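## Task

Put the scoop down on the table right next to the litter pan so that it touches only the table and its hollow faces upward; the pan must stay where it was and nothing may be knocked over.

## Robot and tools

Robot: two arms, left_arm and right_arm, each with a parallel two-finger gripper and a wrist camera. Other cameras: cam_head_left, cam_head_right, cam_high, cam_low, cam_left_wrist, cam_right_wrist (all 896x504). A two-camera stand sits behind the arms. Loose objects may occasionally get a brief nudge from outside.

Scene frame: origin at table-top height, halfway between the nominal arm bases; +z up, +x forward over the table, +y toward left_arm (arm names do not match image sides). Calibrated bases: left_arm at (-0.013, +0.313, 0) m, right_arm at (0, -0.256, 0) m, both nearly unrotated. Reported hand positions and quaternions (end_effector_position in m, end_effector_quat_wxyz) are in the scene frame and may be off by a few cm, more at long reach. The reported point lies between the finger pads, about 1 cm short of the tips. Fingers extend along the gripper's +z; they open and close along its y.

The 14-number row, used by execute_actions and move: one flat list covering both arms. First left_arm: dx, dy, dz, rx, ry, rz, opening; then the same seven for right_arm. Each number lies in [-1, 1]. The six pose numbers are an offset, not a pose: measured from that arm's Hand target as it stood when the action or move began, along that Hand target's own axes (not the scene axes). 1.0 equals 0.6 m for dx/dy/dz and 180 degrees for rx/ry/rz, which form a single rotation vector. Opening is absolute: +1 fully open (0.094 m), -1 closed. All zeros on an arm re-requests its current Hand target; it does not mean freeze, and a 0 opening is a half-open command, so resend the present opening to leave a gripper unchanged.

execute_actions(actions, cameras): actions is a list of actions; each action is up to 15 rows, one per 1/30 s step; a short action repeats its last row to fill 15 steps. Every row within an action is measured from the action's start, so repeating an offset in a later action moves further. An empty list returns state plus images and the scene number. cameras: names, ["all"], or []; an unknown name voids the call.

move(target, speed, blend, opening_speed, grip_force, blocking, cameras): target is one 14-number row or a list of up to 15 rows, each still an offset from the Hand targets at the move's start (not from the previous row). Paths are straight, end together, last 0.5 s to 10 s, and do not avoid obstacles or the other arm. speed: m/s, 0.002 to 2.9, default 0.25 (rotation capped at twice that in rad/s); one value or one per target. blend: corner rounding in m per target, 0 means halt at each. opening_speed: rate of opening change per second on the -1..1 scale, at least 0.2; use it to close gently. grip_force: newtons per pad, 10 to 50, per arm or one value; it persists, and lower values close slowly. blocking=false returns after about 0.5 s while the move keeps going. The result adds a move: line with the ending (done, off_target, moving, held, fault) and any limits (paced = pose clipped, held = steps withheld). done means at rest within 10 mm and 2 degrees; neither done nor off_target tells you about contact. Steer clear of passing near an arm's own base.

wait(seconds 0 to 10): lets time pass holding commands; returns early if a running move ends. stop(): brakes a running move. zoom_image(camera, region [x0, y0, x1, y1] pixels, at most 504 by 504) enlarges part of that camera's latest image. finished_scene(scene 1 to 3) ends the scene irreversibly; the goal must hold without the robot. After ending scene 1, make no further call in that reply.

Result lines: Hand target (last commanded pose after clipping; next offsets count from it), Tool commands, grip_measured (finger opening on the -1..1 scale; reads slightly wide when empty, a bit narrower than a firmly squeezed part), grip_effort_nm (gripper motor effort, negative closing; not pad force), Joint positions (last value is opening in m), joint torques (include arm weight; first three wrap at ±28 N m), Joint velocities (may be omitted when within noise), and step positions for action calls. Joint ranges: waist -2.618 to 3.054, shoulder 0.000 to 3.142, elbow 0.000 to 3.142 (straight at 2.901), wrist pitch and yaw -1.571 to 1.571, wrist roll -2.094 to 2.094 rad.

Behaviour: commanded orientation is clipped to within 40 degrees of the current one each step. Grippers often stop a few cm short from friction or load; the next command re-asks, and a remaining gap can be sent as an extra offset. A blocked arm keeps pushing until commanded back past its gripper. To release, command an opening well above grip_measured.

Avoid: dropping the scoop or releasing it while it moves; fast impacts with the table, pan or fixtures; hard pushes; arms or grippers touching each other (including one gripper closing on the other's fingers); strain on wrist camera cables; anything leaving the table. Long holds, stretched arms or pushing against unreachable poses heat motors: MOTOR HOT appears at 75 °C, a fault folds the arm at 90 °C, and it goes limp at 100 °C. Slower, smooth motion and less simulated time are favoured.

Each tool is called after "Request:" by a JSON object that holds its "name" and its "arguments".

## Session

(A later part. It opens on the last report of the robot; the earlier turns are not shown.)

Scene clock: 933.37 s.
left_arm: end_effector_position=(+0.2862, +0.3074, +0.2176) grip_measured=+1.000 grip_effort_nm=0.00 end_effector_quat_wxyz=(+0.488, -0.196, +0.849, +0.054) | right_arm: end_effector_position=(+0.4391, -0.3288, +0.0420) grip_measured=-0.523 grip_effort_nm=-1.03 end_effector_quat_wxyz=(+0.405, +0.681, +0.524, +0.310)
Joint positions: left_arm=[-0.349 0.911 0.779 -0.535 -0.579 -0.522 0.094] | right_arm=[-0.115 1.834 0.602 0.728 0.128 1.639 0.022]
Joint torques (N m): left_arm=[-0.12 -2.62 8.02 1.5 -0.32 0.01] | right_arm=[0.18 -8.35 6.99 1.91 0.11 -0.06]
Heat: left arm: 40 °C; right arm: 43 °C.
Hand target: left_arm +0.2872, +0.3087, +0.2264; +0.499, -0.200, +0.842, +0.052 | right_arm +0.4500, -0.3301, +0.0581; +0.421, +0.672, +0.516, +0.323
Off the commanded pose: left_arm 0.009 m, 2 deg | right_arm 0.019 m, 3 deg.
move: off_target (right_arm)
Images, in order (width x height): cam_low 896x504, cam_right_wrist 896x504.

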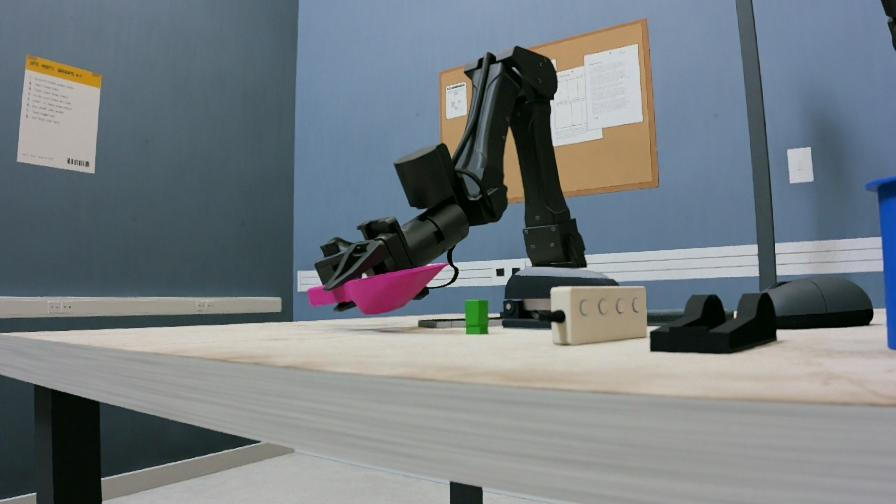

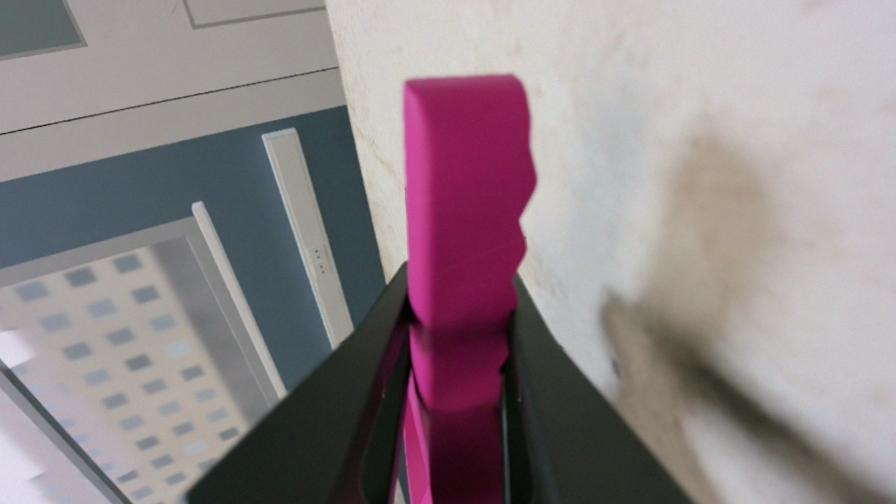

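Request:
{"name": "move", "arguments": {"target": [0,0,0,0,0,0,1,0,-0.0195,0.0095,0,0,0,-1], "speed": 0.05, "cameras": ["cam_low"]}}

Request:
{"name": "zoom_image", "arguments": {"camera": "cam_low", "region": [290, 220, 490, 340]}}

Scene clock: 946.83 s.
left_arm: end_effector_position=(+0.2862, +0.3074, +0.2176) grip_measured=+1.000 grip_effort_nm=0.00 end_effector_quat_wxyz=(+0.488, -0.196, +0.849, +0.054) | right_arm: end_effector_position=(+0.4417, -0.3290, +0.0380) grip_measured=-0.523 grip_effort_nm=-1.03 end_effector_quat_wxyz=(+0.408, +0.679, +0.522, +0.314)
Joint positions: left_arm=[-0.349 0.911 0.779 -0.535 -0.579 -0.522 0.094] | right_arm=[-0.115 1.865 0.602 0.771 0.127 1.639 0.022]
Joint torques (N m): left_arm=[-0.12 -2.62 7.99 1.51 -0.34 0.01] | right_arm=[0.17 -6.52 6.01 2.16 0.12 -0.07]
Heat: left arm: 40 °C; right arm: 42 °C.
Hand target: left_arm +0.2872, +0.3087, +0.2264; +0.499, -0.200, +0.842, +0.052 | right_arm +0.4499, -0.3301, +0.0451; +0.421, +0.672, +0.516, +0.323
Off the commanded pose: left_arm 0.009 m, 2 deg | right_arm 0.011 m, 2 deg.
move: off_target (right_arm)
Images, in order (width x height): cam_low 896x504.

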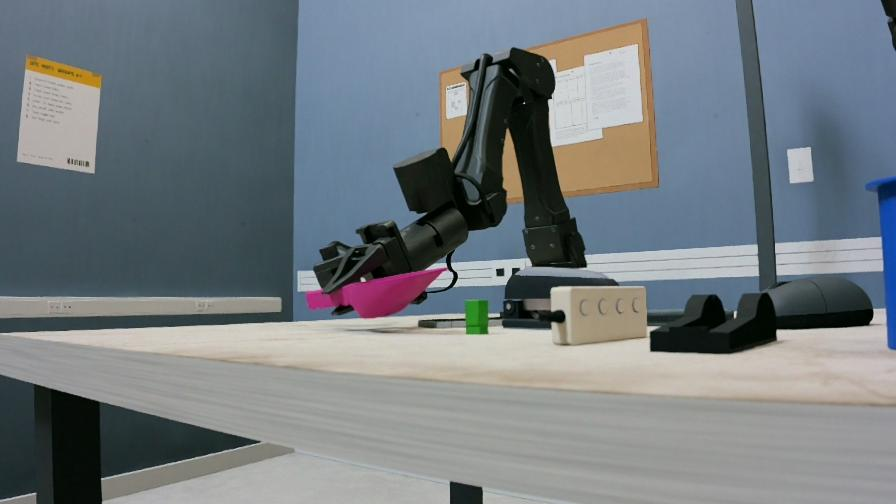

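Scaled by 2.520.

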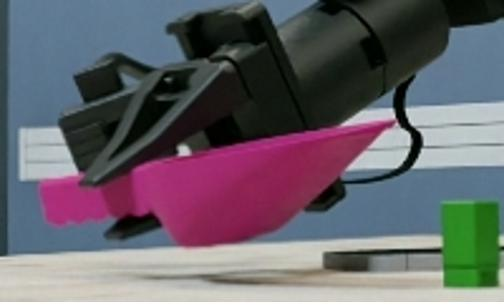

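Request:
{"name": "move", "arguments": {"target": [0,0,0,0,0,0,1,0,-0.0180,0.0088,0,0,0,-1], "speed": 0.05, "cameras": ["cam_low"]}}

Request:
{"name": "zoom_image", "arguments": {"camera": "cam_low", "region": [290, 220, 490, 340]}}

Scene clock: 951.00 s.
left_arm: end_effector_position=(+0.2862, +0.3074, +0.2176) grip_measured=+1.000 grip_effort_nm=0.00 end_effector_quat_wxyz=(+0.488, -0.196, +0.849, +0.054) | right_arm: end_effector_position=(+0.4443, -0.3293, +0.0289) grip_measured=-0.523 grip_effort_nm=-1.03 end_effector_quat_wxyz=(+0.411, +0.678, +0.521, +0.316)
Joint positions: left_arm=[-0.349 0.911 0.779 -0.535 -0.579 -0.522 0.094] | right_arm=[-0.115 1.917 0.602 0.831 0.127 1.639 0.022]
Joint torques (N m): left_arm=[-0.09 -2.62 8.01 1.51 -0.34 0] | right_arm=[0.18 -6.58 5.19 2.18 0.11 -0.07]
Heat: left arm: 40 °C; right arm: 43 °C.
Hand target: left_arm +0.2872, +0.3087, +0.2264; +0.499, -0.200, +0.842, +0.052 | right_arm +0.4500, -0.3301, +0.0331; +0.421, +0.672, +0.516, +0.323
Off the commanded pose: left_arm 0.009 m, 2 deg | right_arm 0.007 m, 2 deg.
move: done
Images, in order (width x height): cam_low 896x504.

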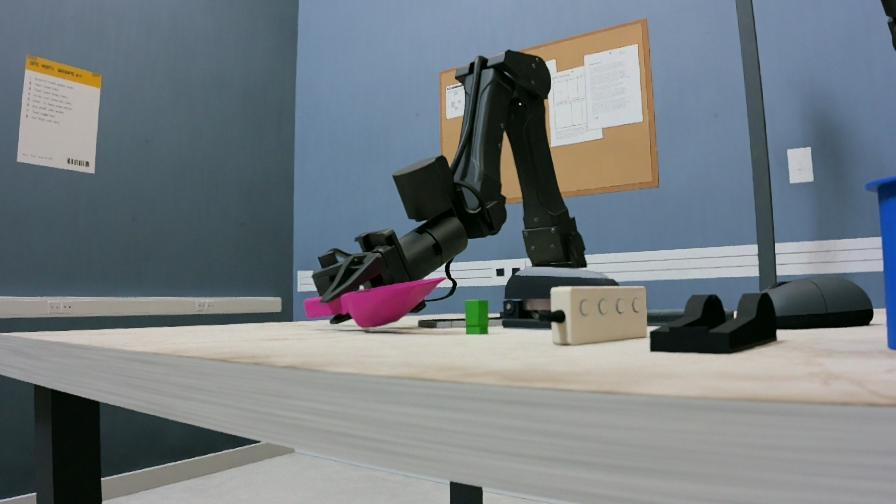

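Scaled by 2.520.

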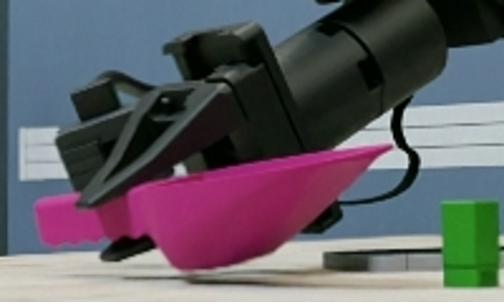

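Request:
{"name": "move", "arguments": {"target": [0,0,0,0,0,0,1,0,-0.0105,0.0051,0,0,0,-1], "speed": 0.03, "cameras": ["cam_low"]}}

Request:
{"name": "zoom_image", "arguments": {"camera": "cam_low", "region": [290, 220, 490, 340]}}

Scene clock: 957.00 s.
left_arm: end_effector_position=(+0.2862, +0.3074, +0.2176) grip_measured=+1.000 grip_effort_nm=0.00 end_effector_quat_wxyz=(+0.488, -0.196, +0.849, +0.054) | right_arm: end_effector_position=(+0.4457, -0.3294, +0.0239) grip_measured=-0.523 grip_effort_nm=-1.03 end_effector_quat_wxyz=(+0.412, +0.677, +0.519, +0.319)
Joint positions: left_arm=[-0.349 0.911 0.779 -0.535 -0.579 -0.522 0.094] | right_arm=[-0.115 1.948 0.602 0.868 0.127 1.64 0.022]
Joint torques (N m): left_arm=[-0.08 -2.66 7.97 1.5 -0.34 -0.01] | right_arm=[0.21 -6.6 4.82 2.13 0.1 -0.08]
Heat: left arm: 40 °C; right arm: 44 °C.
Hand target: left_arm +0.2872, +0.3087, +0.2264; +0.499, -0.200, +0.842, +0.052 | right_arm +0.4500, -0.3301, +0.0260; +0.421, +0.672, +0.517, +0.323
Off the commanded pose: left_arm 0.009 m, 2 deg | right_arm 0.005 m, 1 deg.
move: done
Images, in order (width x height): cam_low 896x504.

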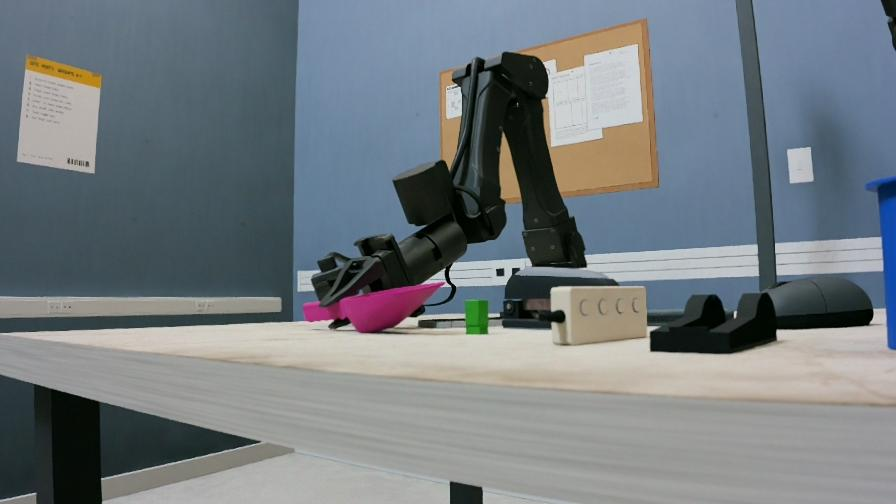

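Scaled by 2.520.

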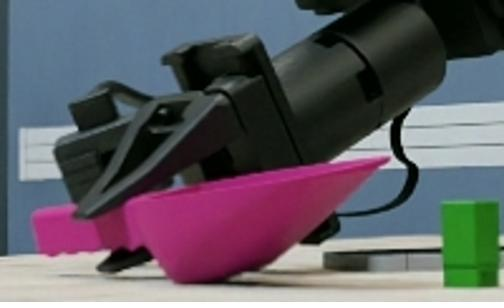

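Request:
{"name": "move", "arguments": {"target": [0,0,0,0,0,0,1,0,-0.0090,0.0044,0,0,0,-1], "speed": 0.03, "cameras": ["cam_low"]}}

Request:
{"name": "zoom_image", "arguments": {"camera": "cam_low", "region": [290, 240, 440, 340]}}

Scene clock: 961.67 s.
left_arm: end_effector_position=(+0.2862, +0.3074, +0.2176) grip_measured=+1.000 grip_effort_nm=0.00 end_effector_quat_wxyz=(+0.488, -0.196, +0.849, +0.054) | right_arm: end_effector_position=(+0.4485, -0.3296, +0.0234) grip_measured=-0.523 grip_effort_nm=-1.03 end_effector_quat_wxyz=(+0.418, +0.674, +0.515, +0.326)
Joint positions: left_arm=[-0.349 0.911 0.779 -0.535 -0.579 -0.522 0.094] | right_arm=[-0.115 1.972 0.602 0.913 0.126 1.643 0.022]
Joint torques (N m): left_arm=[-0.03 -2.62 7.99 1.51 -0.33 -0.01] | right_arm=[0.16 -6.49 4.56 1.98 0.13 -0.11]
Heat: left arm: 40 °C; right arm: 44 °C.
Hand target: left_arm +0.2872, +0.3087, +0.2264; +0.499, -0.200, +0.842, +0.052 | right_arm +0.4500, -0.3301, +0.0201; +0.421, +0.672, +0.516, +0.323
Off the commanded pose: left_arm 0.009 m, 2 deg | right_arm 0.004 m, 1 deg.
move: done
Images, in order (width x height): cam_low 896x504.

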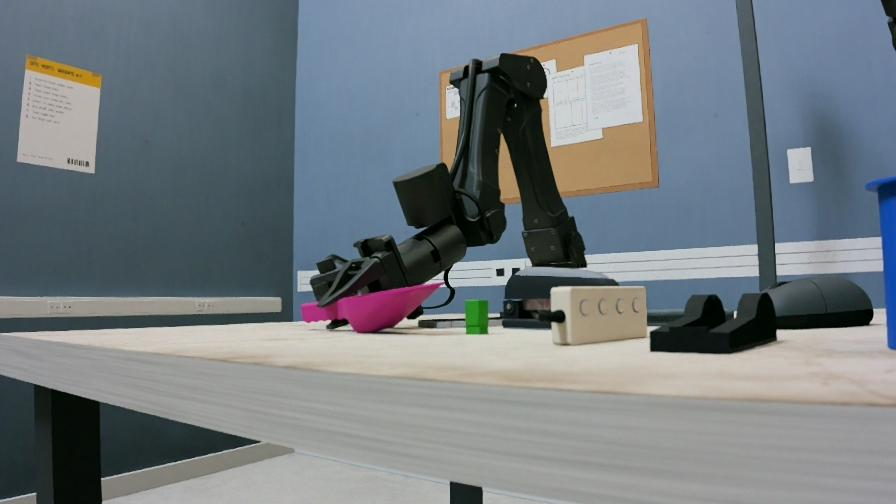

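Scaled by 3.360.

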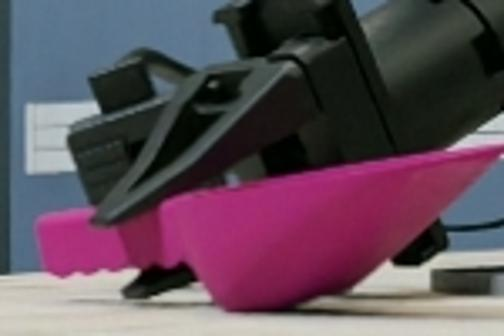

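Request:
{"name": "move", "arguments": {"target": [0,0,0,0,0,0,1,0,0.0120,-0.0058,0,0,0,-1], "speed": 0.05}}

Scene clock: 1001.87 s.
left_arm: end_effector_position=(+0.2862, +0.3074, +0.2176) grip_measured=+1.000 grip_effort_nm=0.00 end_effector_quat_wxyz=(+0.488, -0.196, +0.849, +0.054) | right_arm: end_effector_position=(+0.4483, -0.3296, +0.0229) grip_measured=-0.523 grip_effort_nm=-1.03 end_effector_quat_wxyz=(+0.417, +0.675, +0.514, +0.326)
Joint positions: left_arm=[-0.349 0.911 0.779 -0.535 -0.579 -0.522 0.094] | right_arm=[-0.115 1.972 0.602 0.911 0.126 1.645 0.022]
Joint torques (N m): left_arm=[-0.12 -2.63 7.98 1.49 -0.33 -0.02] | right_arm=[0.17 -9.55 4.78 1.6 0.12 -0.15]
Heat: left arm: 40 °C; right arm: 43 °C.
Hand target: left_arm +0.2872, +0.3087, +0.2264; +0.499, -0.200, +0.842, +0.052 | right_arm +0.4500, -0.3301, +0.0281; +0.421, +0.672, +0.517, +0.323
Off the commanded pose: left_arm 0.009 m, 2 deg | right_arm 0.005 m, 1 deg.
move: done

Request:
{"name": "move", "arguments": {"target": [0,0,0,0,0,0,1,0,0.0120,-0.0058,0,0,0,-1], "speed": 0.05}}

Scene clock: 1004.67 s.
left_arm: end_effector_position=(+0.2862, +0.3074, +0.2176) grip_measured=+1.000 grip_effort_nm=0.00 end_effector_quat_wxyz=(+0.488, -0.196, +0.849, +0.054) | right_arm: end_effector_position=(+0.4461, -0.3293, +0.0225) grip_measured=-0.523 grip_effort_nm=-1.03 end_effector_quat_wxyz=(+0.412, +0.679, +0.517, +0.321)
Joint positions: left_arm=[-0.349 0.911 0.779 -0.535 -0.579 -0.522 0.094] | right_arm=[-0.115 1.956 0.602 0.877 0.126 1.647 0.022]
Joint torques (N m): left_arm=[-0.09 -2.58 7.99 1.49 -0.32 0] | right_arm=[0.18 -11.19 5.15 1.54 0.12 -0.15]
Heat: left arm: 40 °C; right arm: 43 °C.
Hand target: left_arm +0.2872, +0.3087, +0.2264; +0.499, -0.200, +0.842, +0.052 | right_arm +0.4500, -0.3301, +0.0359; +0.421, +0.672, +0.516, +0.323
Off the commanded pose: left_arm 0.009 m, 2 deg | right_arm 0.014 m, 1 deg.
move: off_target (right_arm)

Request:
{"name": "move", "arguments": {"target": [0,0,0,0,0,0,1,0,0.0150,-0.0073,0,0,0,-1], "speed": 0.05}}

Scene clock: 1007.63 s.
left_arm: end_effector_position=(+0.2862, +0.3074, +0.2176) grip_measured=+1.000 grip_effort_nm=0.00 end_effector_quat_wxyz=(+0.488, -0.196, +0.849, +0.054) | right_arm: end_effector_position=(+0.4412, -0.3287, +0.0232) grip_measured=-0.523 grip_effort_nm=-1.03 end_effector_quat_wxyz=(+0.401, +0.685, +0.523, +0.310)
Joint positions: left_arm=[-0.349 0.911 0.779 -0.535 -0.579 -0.522 0.094] | right_arm=[-0.115 1.917 0.602 0.805 0.126 1.647 0.022]
Joint torques (N m): left_arm=[-0.14 -2.67 7.99 1.5 -0.34 -0.01] | right_arm=[0.23 -11.49 5.81 1.77 0.14 -0.14]
Heat: left arm: 40 °C; right arm: 43 °C.
Hand target: left_arm +0.2872, +0.3087, +0.2264; +0.499, -0.200, +0.842, +0.052 | right_arm +0.4500, -0.3301, +0.0460; +0.421, +0.672, +0.516, +0.323
Off the commanded pose: left_arm 0.009 m, 2 deg | right_arm 0.024 m, 3 deg.
move: off_target (right_arm)

Request:
{"name": "move", "arguments": {"target": [0,0,0,0,0,0,1,0,0.0180,-0.0088,-0.015,0,0,-1], "speed": 0.1, "cameras": ["cam_low"]}}

Request:
{"name": "zoom_image", "arguments": {"camera": "cam_low", "region": [290, 240, 440, 340]}}

Scene clock: 1016.00 s.
left_arm: end_effector_position=(+0.2862, +0.3074, +0.2176) grip_measured=+1.000 grip_effort_nm=0.00 end_effector_quat_wxyz=(+0.488, -0.196, +0.849, +0.054) | right_arm: end_effector_position=(+0.4441, -0.3291, +0.0322) grip_measured=-0.523 grip_effort_nm=-1.03 end_effector_quat_wxyz=(+0.410, +0.680, +0.518, +0.319)
Joint positions: left_arm=[-0.349 0.911 0.779 -0.535 -0.579 -0.522 0.094] | right_arm=[-0.115 1.903 0.602 0.818 0.126 1.647 0.022]
Joint torques (N m): left_arm=[0.01 -2.65 7.99 1.5 -0.34 0] | right_arm=[0.39 -11.78 4.38 2.18 0.18 -0.21]
Heat: left arm: 40 °C; right arm: 43 °C.
Hand target: left_arm +0.2872, +0.3087, +0.2264; +0.499, -0.200, +0.842, +0.052 | right_arm +0.4500, -0.3301, +0.0579; +0.436, +0.662, +0.509, +0.335
Off the commanded pose: left_arm 0.009 m, 2 deg | right_arm 0.026 m, 4 deg.
move: off_target (right_arm)
Images, in order (width x height): cam_low 896x504.

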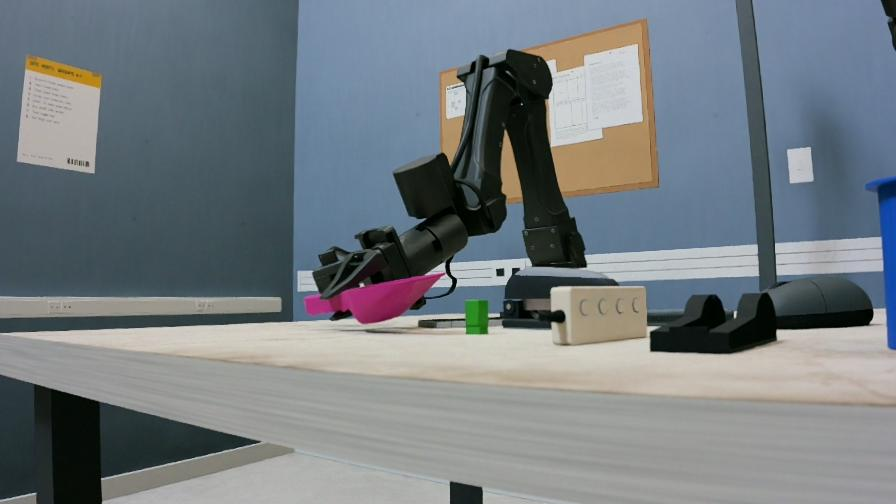

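Scaled by 3.360.

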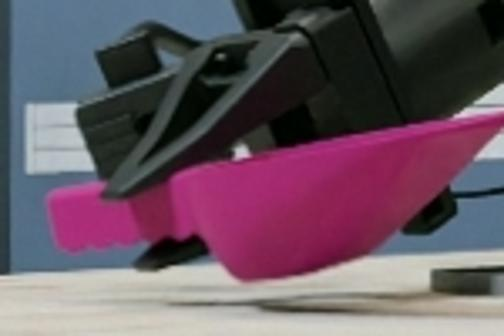

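Request:
{"name": "move", "arguments": {"target": [0,0,0,0,0,0,1,0,-0.0358,0.0154,0.015,0,0,-1], "speed": 0.1, "cameras": ["cam_low"]}}

Request:
{"name": "zoom_image", "arguments": {"camera": "cam_low", "region": [290, 240, 440, 340]}}

Scene clock: 1024.40 s.
left_arm: end_effector_position=(+0.2862, +0.3074, +0.2176) grip_measured=+1.000 grip_effort_nm=0.00 end_effector_quat_wxyz=(+0.488, -0.196, +0.849, +0.054) | right_arm: end_effector_position=(+0.4441, -0.3291, +0.0301) grip_measured=-0.523 grip_effort_nm=-1.03 end_effector_quat_wxyz=(+0.409, +0.680, +0.518, +0.318)
Joint positions: left_arm=[-0.349 0.911 0.779 -0.535 -0.579 -0.522 0.094] | right_arm=[-0.115 1.911 0.602 0.824 0.126 1.647 0.022]
Joint torques (N m): left_arm=[-0.05 -2.65 7.98 1.49 -0.34 0] | right_arm=[0.17 -6.63 5.31 2.16 0.12 -0.14]
Heat: left arm: 40 °C; right arm: 44 °C.
Hand target: left_arm +0.2872, +0.3087, +0.2264; +0.499, -0.200, +0.842, +0.052 | right_arm +0.4500, -0.3301, +0.0346; +0.421, +0.672, +0.517, +0.323
Off the commanded pose: left_arm 0.009 m, 2 deg | right_arm 0.007 m, 2 deg.
move: done
Images, in order (width x height): cam_low 896x504.

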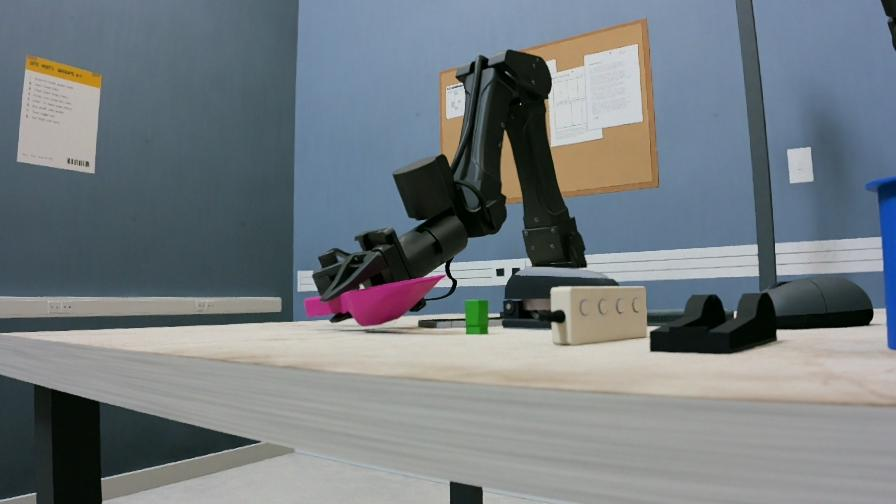

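Scaled by 3.360.

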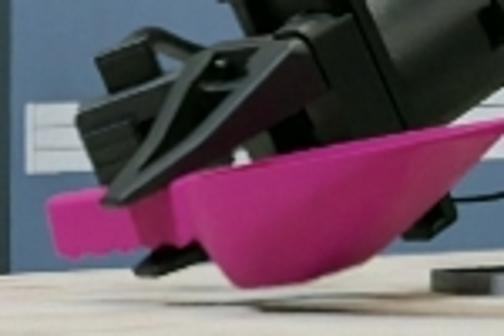

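Request:
{"name": "move", "arguments": {"target": [0,0,0,0,0,0,1,0,0,0,0,0,0,-0.36], "speed": 0.05, "opening_speed": 0.2, "cameras": ["cam_low", "cam_right_wrist"]}}

Request:
{"name": "zoom_image", "arguments": {"camera": "cam_low", "region": [290, 240, 440, 340]}}

Scene clock: 1032.80 s.
left_arm: end_effector_position=(+0.2862, +0.3074, +0.2176) grip_measured=+1.000 grip_effort_nm=0.00 end_effector_quat_wxyz=(+0.488, -0.196, +0.849, +0.054) | right_arm: end_effector_position=(+0.4449, -0.3292, +0.0317) grip_measured=-0.362 grip_effort_nm=0.11 end_effector_quat_wxyz=(+0.411, +0.679, +0.517, +0.320)
Joint positions: left_arm=[-0.349 0.911 0.779 -0.535 -0.579 -0.522 0.094] | right_arm=[-0.115 1.911 0.602 0.831 0.126 1.647 0.03]
Joint torques (N m): left_arm=[-0.1 -2.66 7.97 1.52 -0.34 0] | right_arm=[0.2 -6.6 5.34 2.08 0.12 -0.15]
Heat: left arm: 40 °C; right arm: 44 °C.
Hand target: left_arm +0.2872, +0.3087, +0.2264; +0.499, -0.200, +0.842, +0.052 | right_arm +0.4500, -0.3301, +0.0346; +0.421, +0.672, +0.516, +0.323
Off the commanded pose: left_arm 0.009 m, 2 deg | right_arm 0.006 m, 1 deg.
move: done
Images, in order (width x height): cam_low 896x504, cam_right_wrist 896x504.

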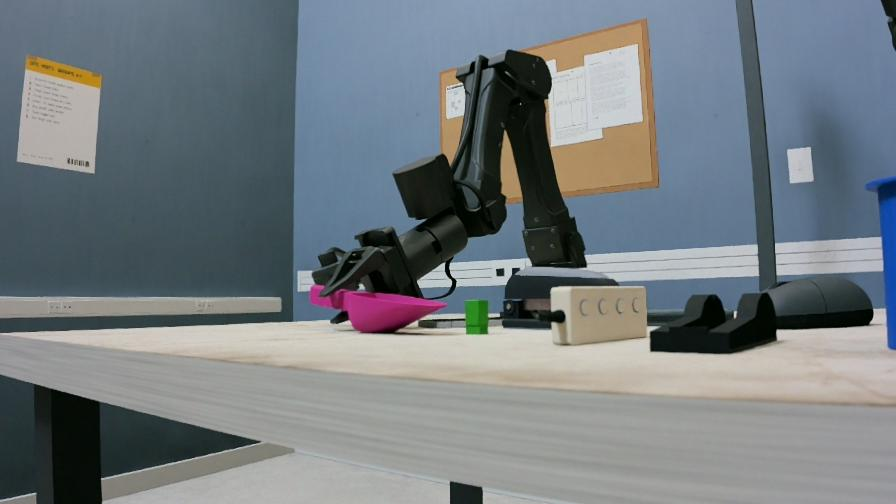

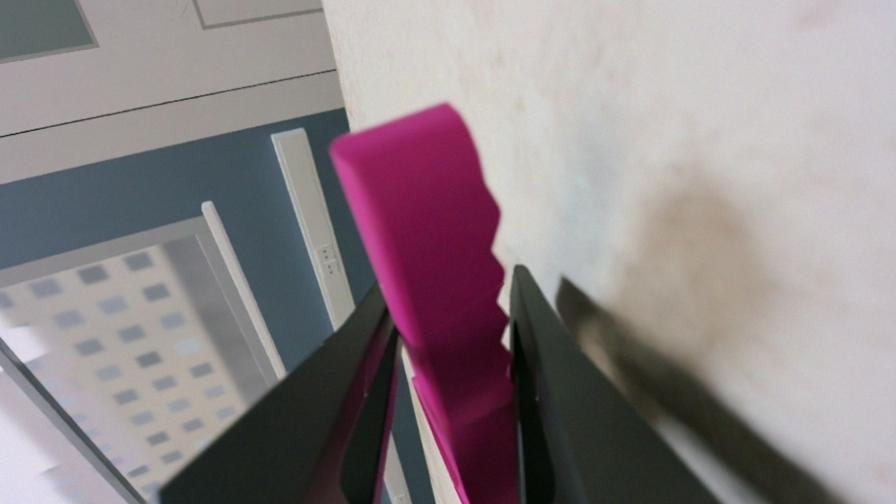

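Scaled by 3.360.

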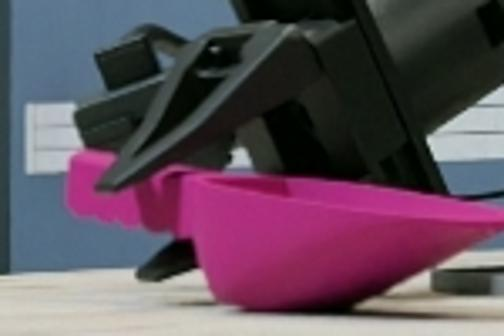

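Request:
{"name": "move", "arguments": {"target": [0,0,0,0,0,0,1,0,0,0,0,0,0,-0.16], "speed": 0.05, "opening_speed": 0.2, "cameras": ["cam_low", "cam_right_wrist"]}}

Request:
{"name": "zoom_image", "arguments": {"camera": "cam_low", "region": [290, 240, 440, 340]}}

Scene clock: 1040.83 s.
left_arm: end_effector_position=(+0.2862, +0.3074, +0.2176) grip_measured=+1.000 grip_effort_nm=-0.01 end_effector_quat_wxyz=(+0.488, -0.196, +0.849, +0.054) | right_arm: end_effector_position=(+0.4450, -0.3292, +0.0318) grip_measured=-0.162 grip_effort_nm=0.11 end_effector_quat_wxyz=(+0.411, +0.679, +0.517, +0.321)
Joint positions: left_arm=[-0.349 0.911 0.779 -0.535 -0.579 -0.522 0.094] | right_arm=[-0.115 1.911 0.602 0.831 0.126 1.647 0.039]
Joint torques (N m): left_arm=[-0.09 -2.58 8.02 1.5 -0.33 -0.01] | right_arm=[0.17 -6.61 5.31 2.08 0.14 -0.16]
Heat: left arm: 40 °C; right arm: 45 °C.
Hand target: left_arm +0.2872, +0.3087, +0.2264; +0.499, -0.200, +0.842, +0.052 | right_arm +0.4500, -0.3301, +0.0347; +0.421, +0.672, +0.516, +0.323
Off the commanded pose: left_arm 0.009 m, 2 deg | right_arm 0.006 m, 1 deg.
move: done
Images, in order (width x height): cam_low 896x504, cam_right_wrist 896x504.

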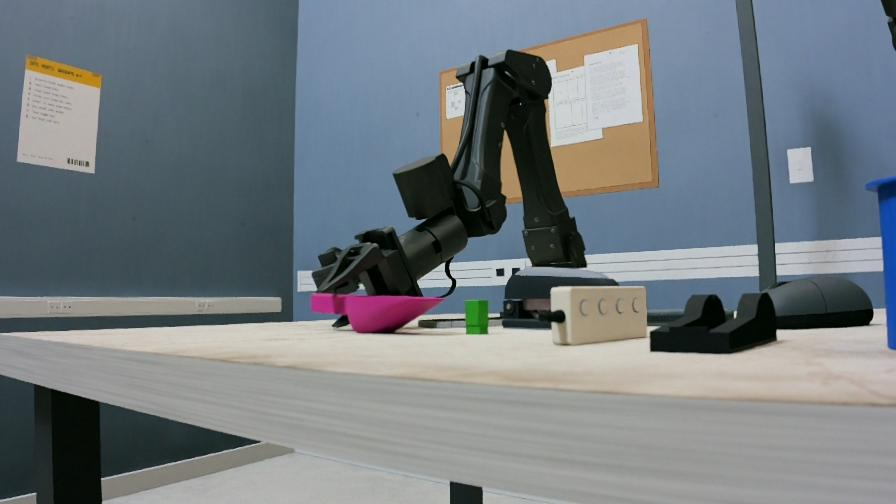

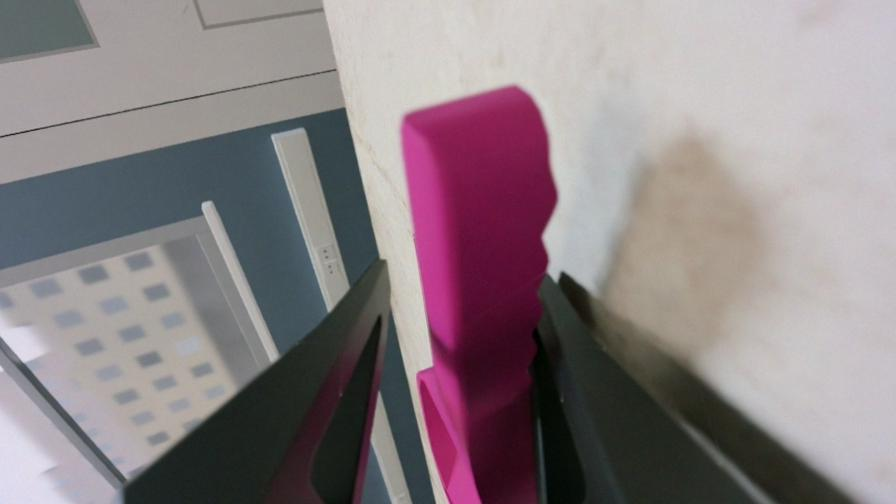

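Scaled by 3.360.

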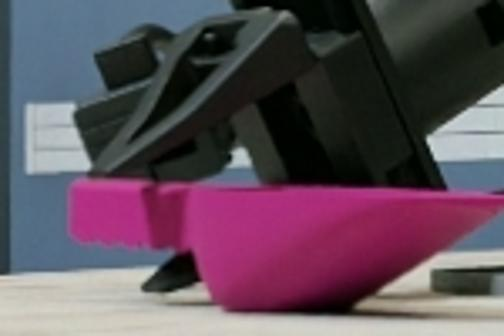

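Request:
{"name": "move", "arguments": {"target": [0,0,0,0,0,0,1,0,-0.0210,-0.0460,0,0,0,-0.16], "speed": 0.05, "cameras": ["cam_low", "cam_right_wrist"]}}

Request:
{"name": "zoom_image", "arguments": {"camera": "cam_low", "region": [290, 240, 440, 340]}}

Scene clock: 1059.03 s.
left_arm: end_effector_position=(+0.2862, +0.3074, +0.2176) grip_measured=+1.000 grip_effort_nm=0.00 end_effector_quat_wxyz=(+0.488, -0.196, +0.849, +0.054) | right_arm: end_effector_position=(+0.4220, -0.3230, +0.0269) grip_measured=-0.162 grip_effort_nm=0.10 end_effector_quat_wxyz=(+0.412, +0.676, +0.518, +0.323)
Joint positions: left_arm=[-0.349 0.911 0.779 -0.535 -0.579 -0.522 0.094] | right_arm=[-0.106 1.881 0.498 0.91 0.13 1.648 0.039]
Joint velocities: left_arm=[within noise] | right_arm=[0.022 0.002 0.012 -0.051 0.037 0.154 0]
Joint torques (N m): left_arm=[-0.02 -2.59 7.99 1.51 -0.33 0] | right_arm=[0.83 -9.98 3.37 1.75 0.25 -0.09]
Heat: left arm: 40 °C; right arm: 47 °C.
Hand target: left_arm +0.2872, +0.3087, +0.2264; +0.499, -0.200, +0.842, +0.052 | right_arm +0.4207, -0.3224, +0.0353; +0.421, +0.672, +0.517, +0.323
Off the commanded pose: left_arm 0.009 m, 2 deg | right_arm 0.009 m, 1 deg.
move: done
Images, in order (width x height): cam_low 896x504, cam_right_wrist 896x504.

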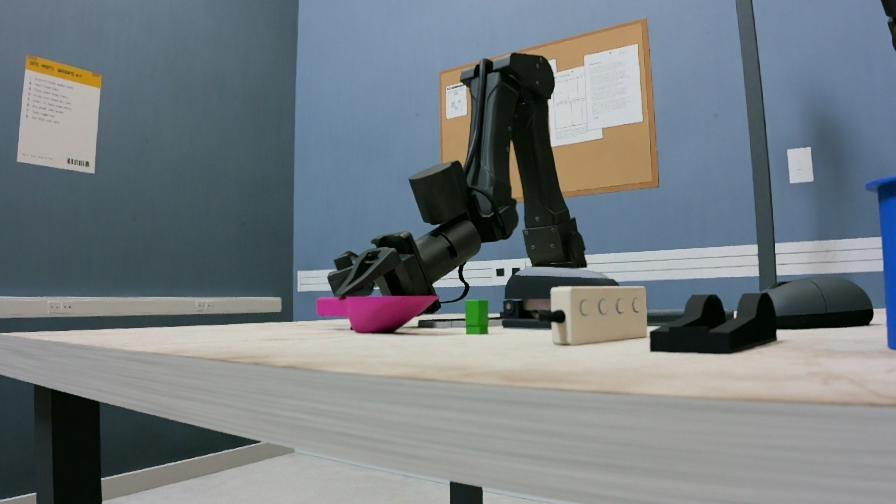

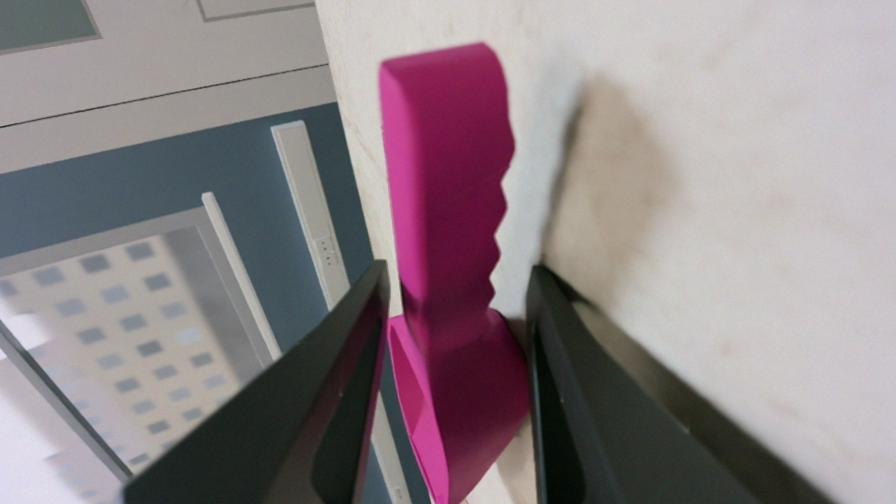

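Scaled by 3.360.

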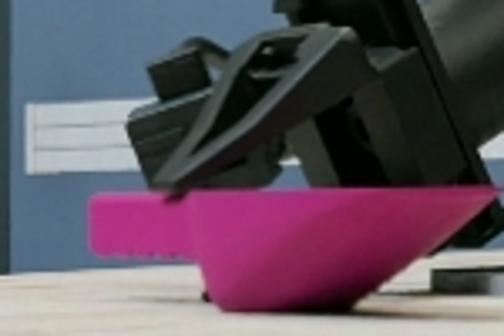

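Request:
{"name": "move", "arguments": {"target": [[0,0,0,0,0,0,1,0,-0.0275,-0.0793,0,0,0,-0.16],[0,0,0,0,0,0,1,0,0.1517,-0.2595,0,0,0,-0.16]], "speed": [0.06,0.2], "blend": [0.01,0], "cameras": ["cam_low", "cam_right_wrist", "cam_high"]}}

Request:
{"name": "zoom_image", "arguments": {"camera": "cam_low", "region": [290, 240, 440, 340]}}

Request:
{"name": "zoom_image", "arguments": {"camera": "cam_high", "region": [380, 380, 540, 504]}}

Scene clock: 1074.23 s.
left_arm: end_effector_position=(+0.2862, +0.3074, +0.2176) grip_measured=+1.000 grip_effort_nm=-0.01 end_effector_quat_wxyz=(+0.488, -0.196, +0.849, +0.054) | right_arm: end_effector_position=(+0.3188, -0.2957, +0.1706) grip_measured=-0.162 grip_effort_nm=0.11 end_effector_quat_wxyz=(+0.408, +0.678, +0.523, +0.317)
Joint positions: left_arm=[-0.349 0.911 0.779 -0.535 -0.579 -0.522 0.094] | right_arm=[-0.006 0.885 0.506 -0.118 0.218 1.692 0.039]
Joint torques (N m): left_arm=[-0.06 -2.56 7.99 1.5 -0.32 0] | right_arm=[0.84 -1.21 10.04 1.81 0.3 -0.07]
Heat: left arm: 40 °C; right arm: 45 °C.
Hand target: left_arm +0.2872, +0.3087, +0.2264; +0.499, -0.200, +0.842, +0.052 | right_arm +0.3240, -0.2963, +0.1854; +0.421, +0.672, +0.517, +0.323
Off the commanded pose: left_arm 0.009 m, 2 deg | right_arm 0.016 m, 2 deg.
move: off_target (right_arm)
Images, in order (width x height): cam_high 896x504, cam_low 896x504, cam_right_wrist 896x504.

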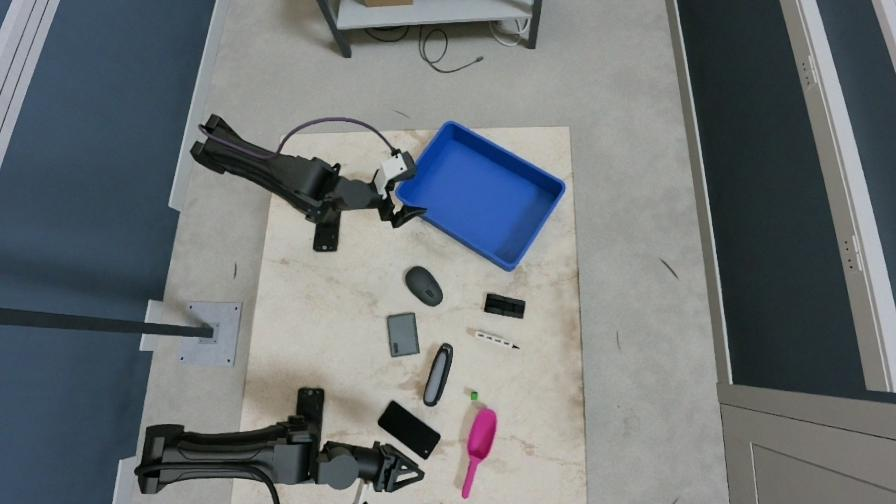

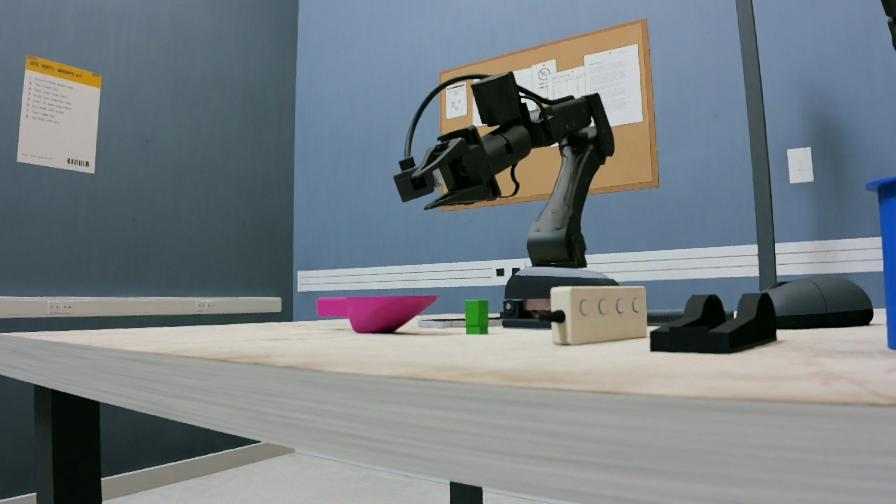

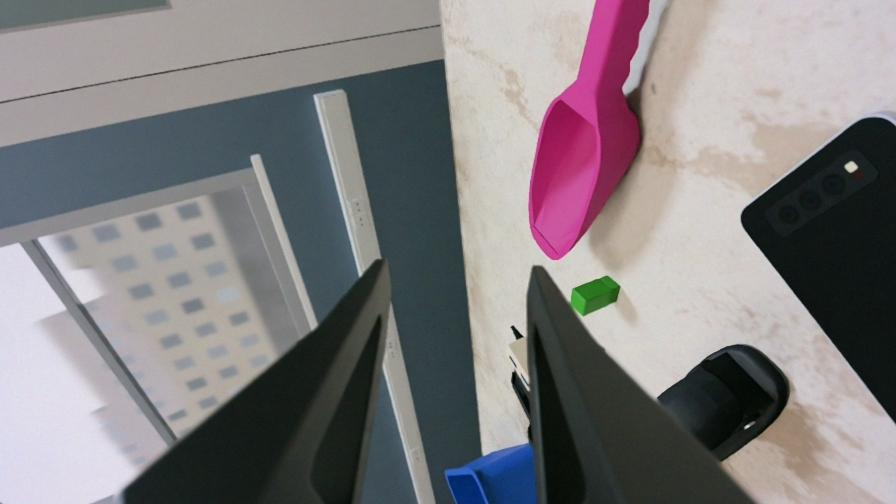

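Scaled by 3.360.

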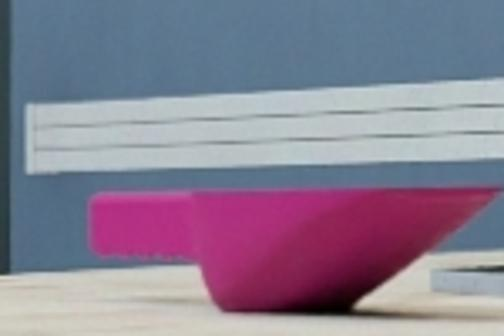

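Scaled by 3.150.

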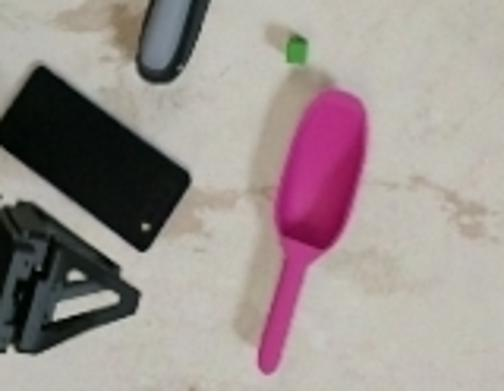

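Request:
{"name": "zoom_image", "arguments": {"camera": "cam_high", "region": [350, 130, 470, 250]}}

Request:
{"name": "zoom_image", "arguments": {"camera": "cam_high", "region": [270, 380, 390, 504]}}

Scaled by 4.200.

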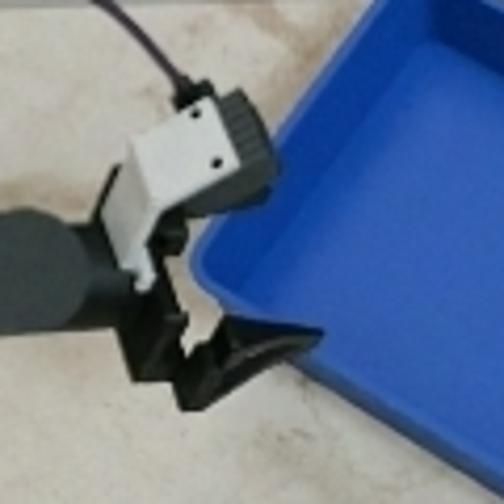

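Scaled by 4.065.

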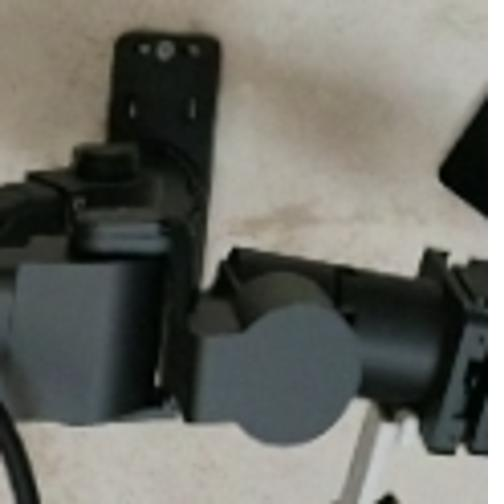

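Request:
{"name": "move", "arguments": {"target": [0,0,0,0,0,0,1,-0.0217,-0.0327,0.2197,0.3556,0,0,0.3], "speed": 0.3, "cameras": ["cam_right_wrist", "cam_high"]}}

Scene clock: 1299.83 s.
left_arm: end_effector_position=(+0.2862, +0.3074, +0.2176) grip_measured=+1.000 grip_effort_nm=-0.01 end_effector_quat_wxyz=(+0.488, -0.196, +0.849, +0.054) | right_arm: end_effector_position=(+0.4248, -0.3331, +0.1114) grip_measured=+0.298 grip_effort_nm=0.11 end_effector_quat_wxyz=(+0.001, +0.793, +0.609, +0.004)
Joint positions: left_arm=[-0.349 0.911 0.779 -0.535 -0.579 -0.522 0.094] | right_arm=[-0.184 2.224 2.117 -1.457 -0.005 1.647 0.061]
Joint torques (N m): left_arm=[-0.12 -2.7 7.95 1.49 -0.33 0] | right_arm=[-0.66 -9.73 8.35 0.14 0.06 -0.09]
Heat: left arm: 40 °C; right arm: 44 °C.
Hand target: left_arm +0.2872, +0.3087, +0.2264; +0.499, -0.200, +0.842, +0.052 | right_arm +0.4268, -0.3374, +0.1101; +0.000, +0.793, +0.609, +0.000
Off the commanded pose: left_arm 0.009 m, 2 deg | right_arm 0.005 m, 0 deg.
move: done
Images, in order (width x height): cam_high 896x504, cam_right_wrist 896x504.

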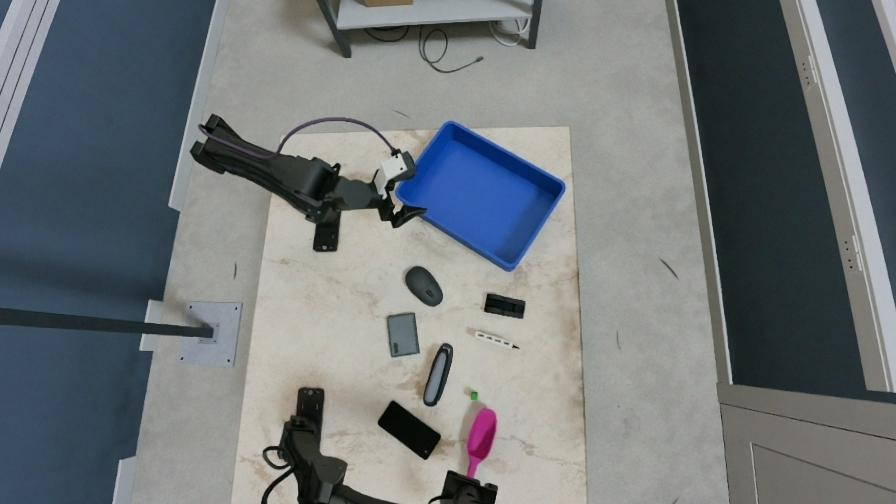

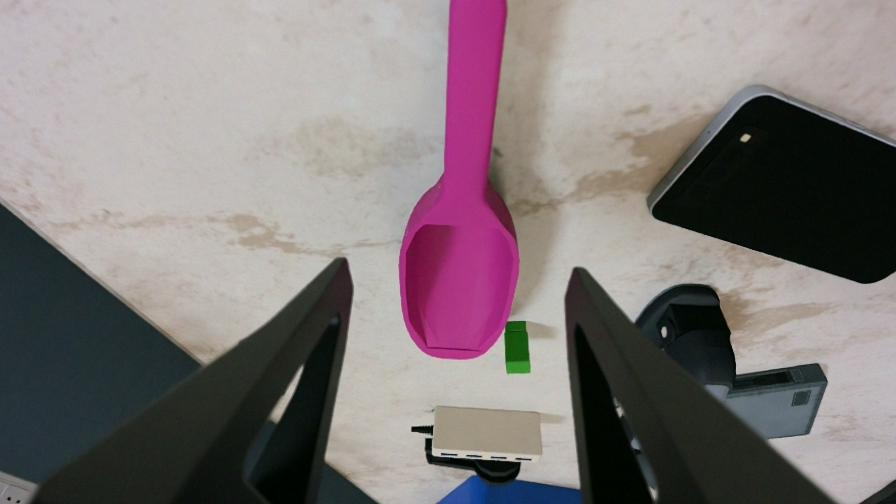

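Request:
{"name": "move", "arguments": {"target": [0,0,0,0,0,0,1,0,0,0.1169,0,0,0,0.3], "speed": 0.2, "cameras": ["cam_right_wrist", "cam_low"]}}

Scene clock: 1306.80 s.
left_arm: end_effector_position=(+0.2862, +0.3074, +0.2176) grip_measured=+1.000 grip_effort_nm=0.00 end_effector_quat_wxyz=(+0.488, -0.196, +0.849, +0.054) | right_arm: end_effector_position=(+0.4262, -0.3333, +0.0456) grip_measured=+0.298 grip_effort_nm=0.10 end_effector_quat_wxyz=(+0.000, +0.793, +0.610, +0.004)
Joint positions: left_arm=[-0.349 0.911 0.779 -0.535 -0.579 -0.522 0.094] | right_arm=[-0.184 2.23 1.867 -1.201 -0.005 1.646 0.061]
Joint torques (N m): left_arm=[-0.17 -2.67 8.05 1.5 -0.35 0.01] | right_arm=[-0.65 -10.35 6.04 0.38 0.08 -0.09]
Heat: left arm: 40 °C; right arm: 42 °C.
Hand target: left_arm +0.2872, +0.3087, +0.2264; +0.499, -0.200, +0.842, +0.052 | right_arm +0.4269, -0.3374, +0.0398; +0.000, +0.793, +0.609, +0.000
Off the commanded pose: left_arm 0.009 m, 2 deg | right_arm 0.007 m, 0 deg.
move: done
Images, in order (width x height): cam_low 896x504, cam_right_wrist 896x504.

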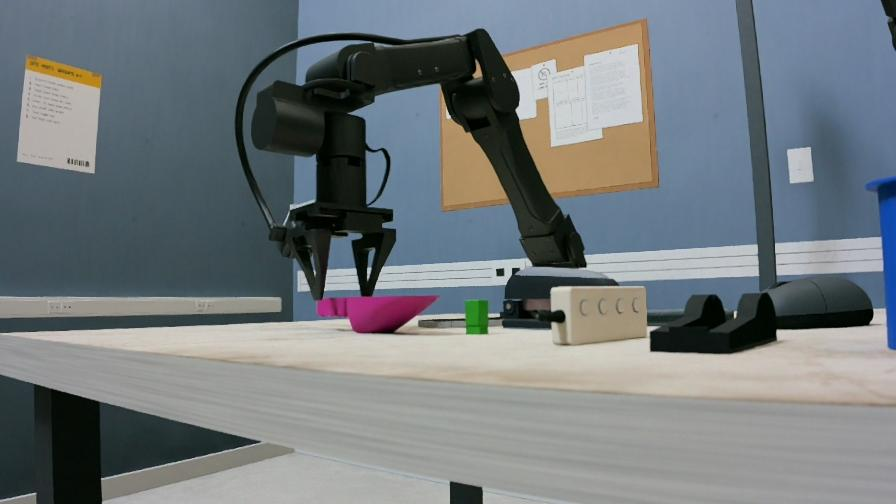

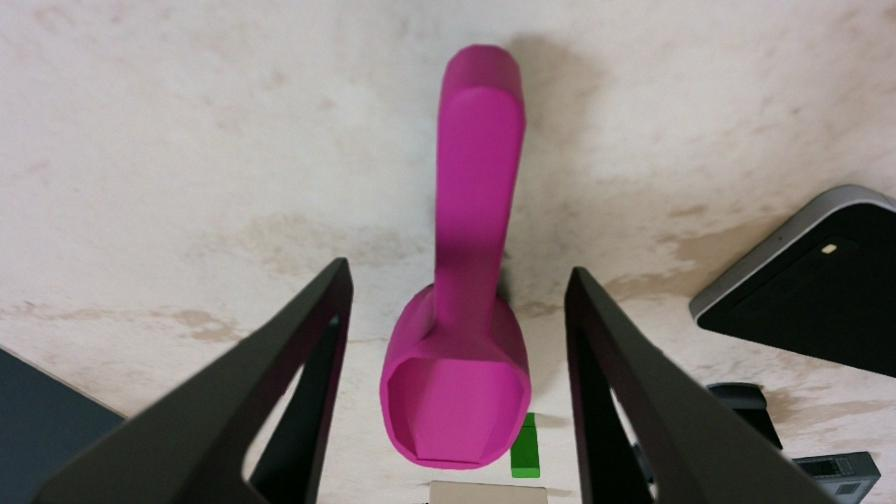

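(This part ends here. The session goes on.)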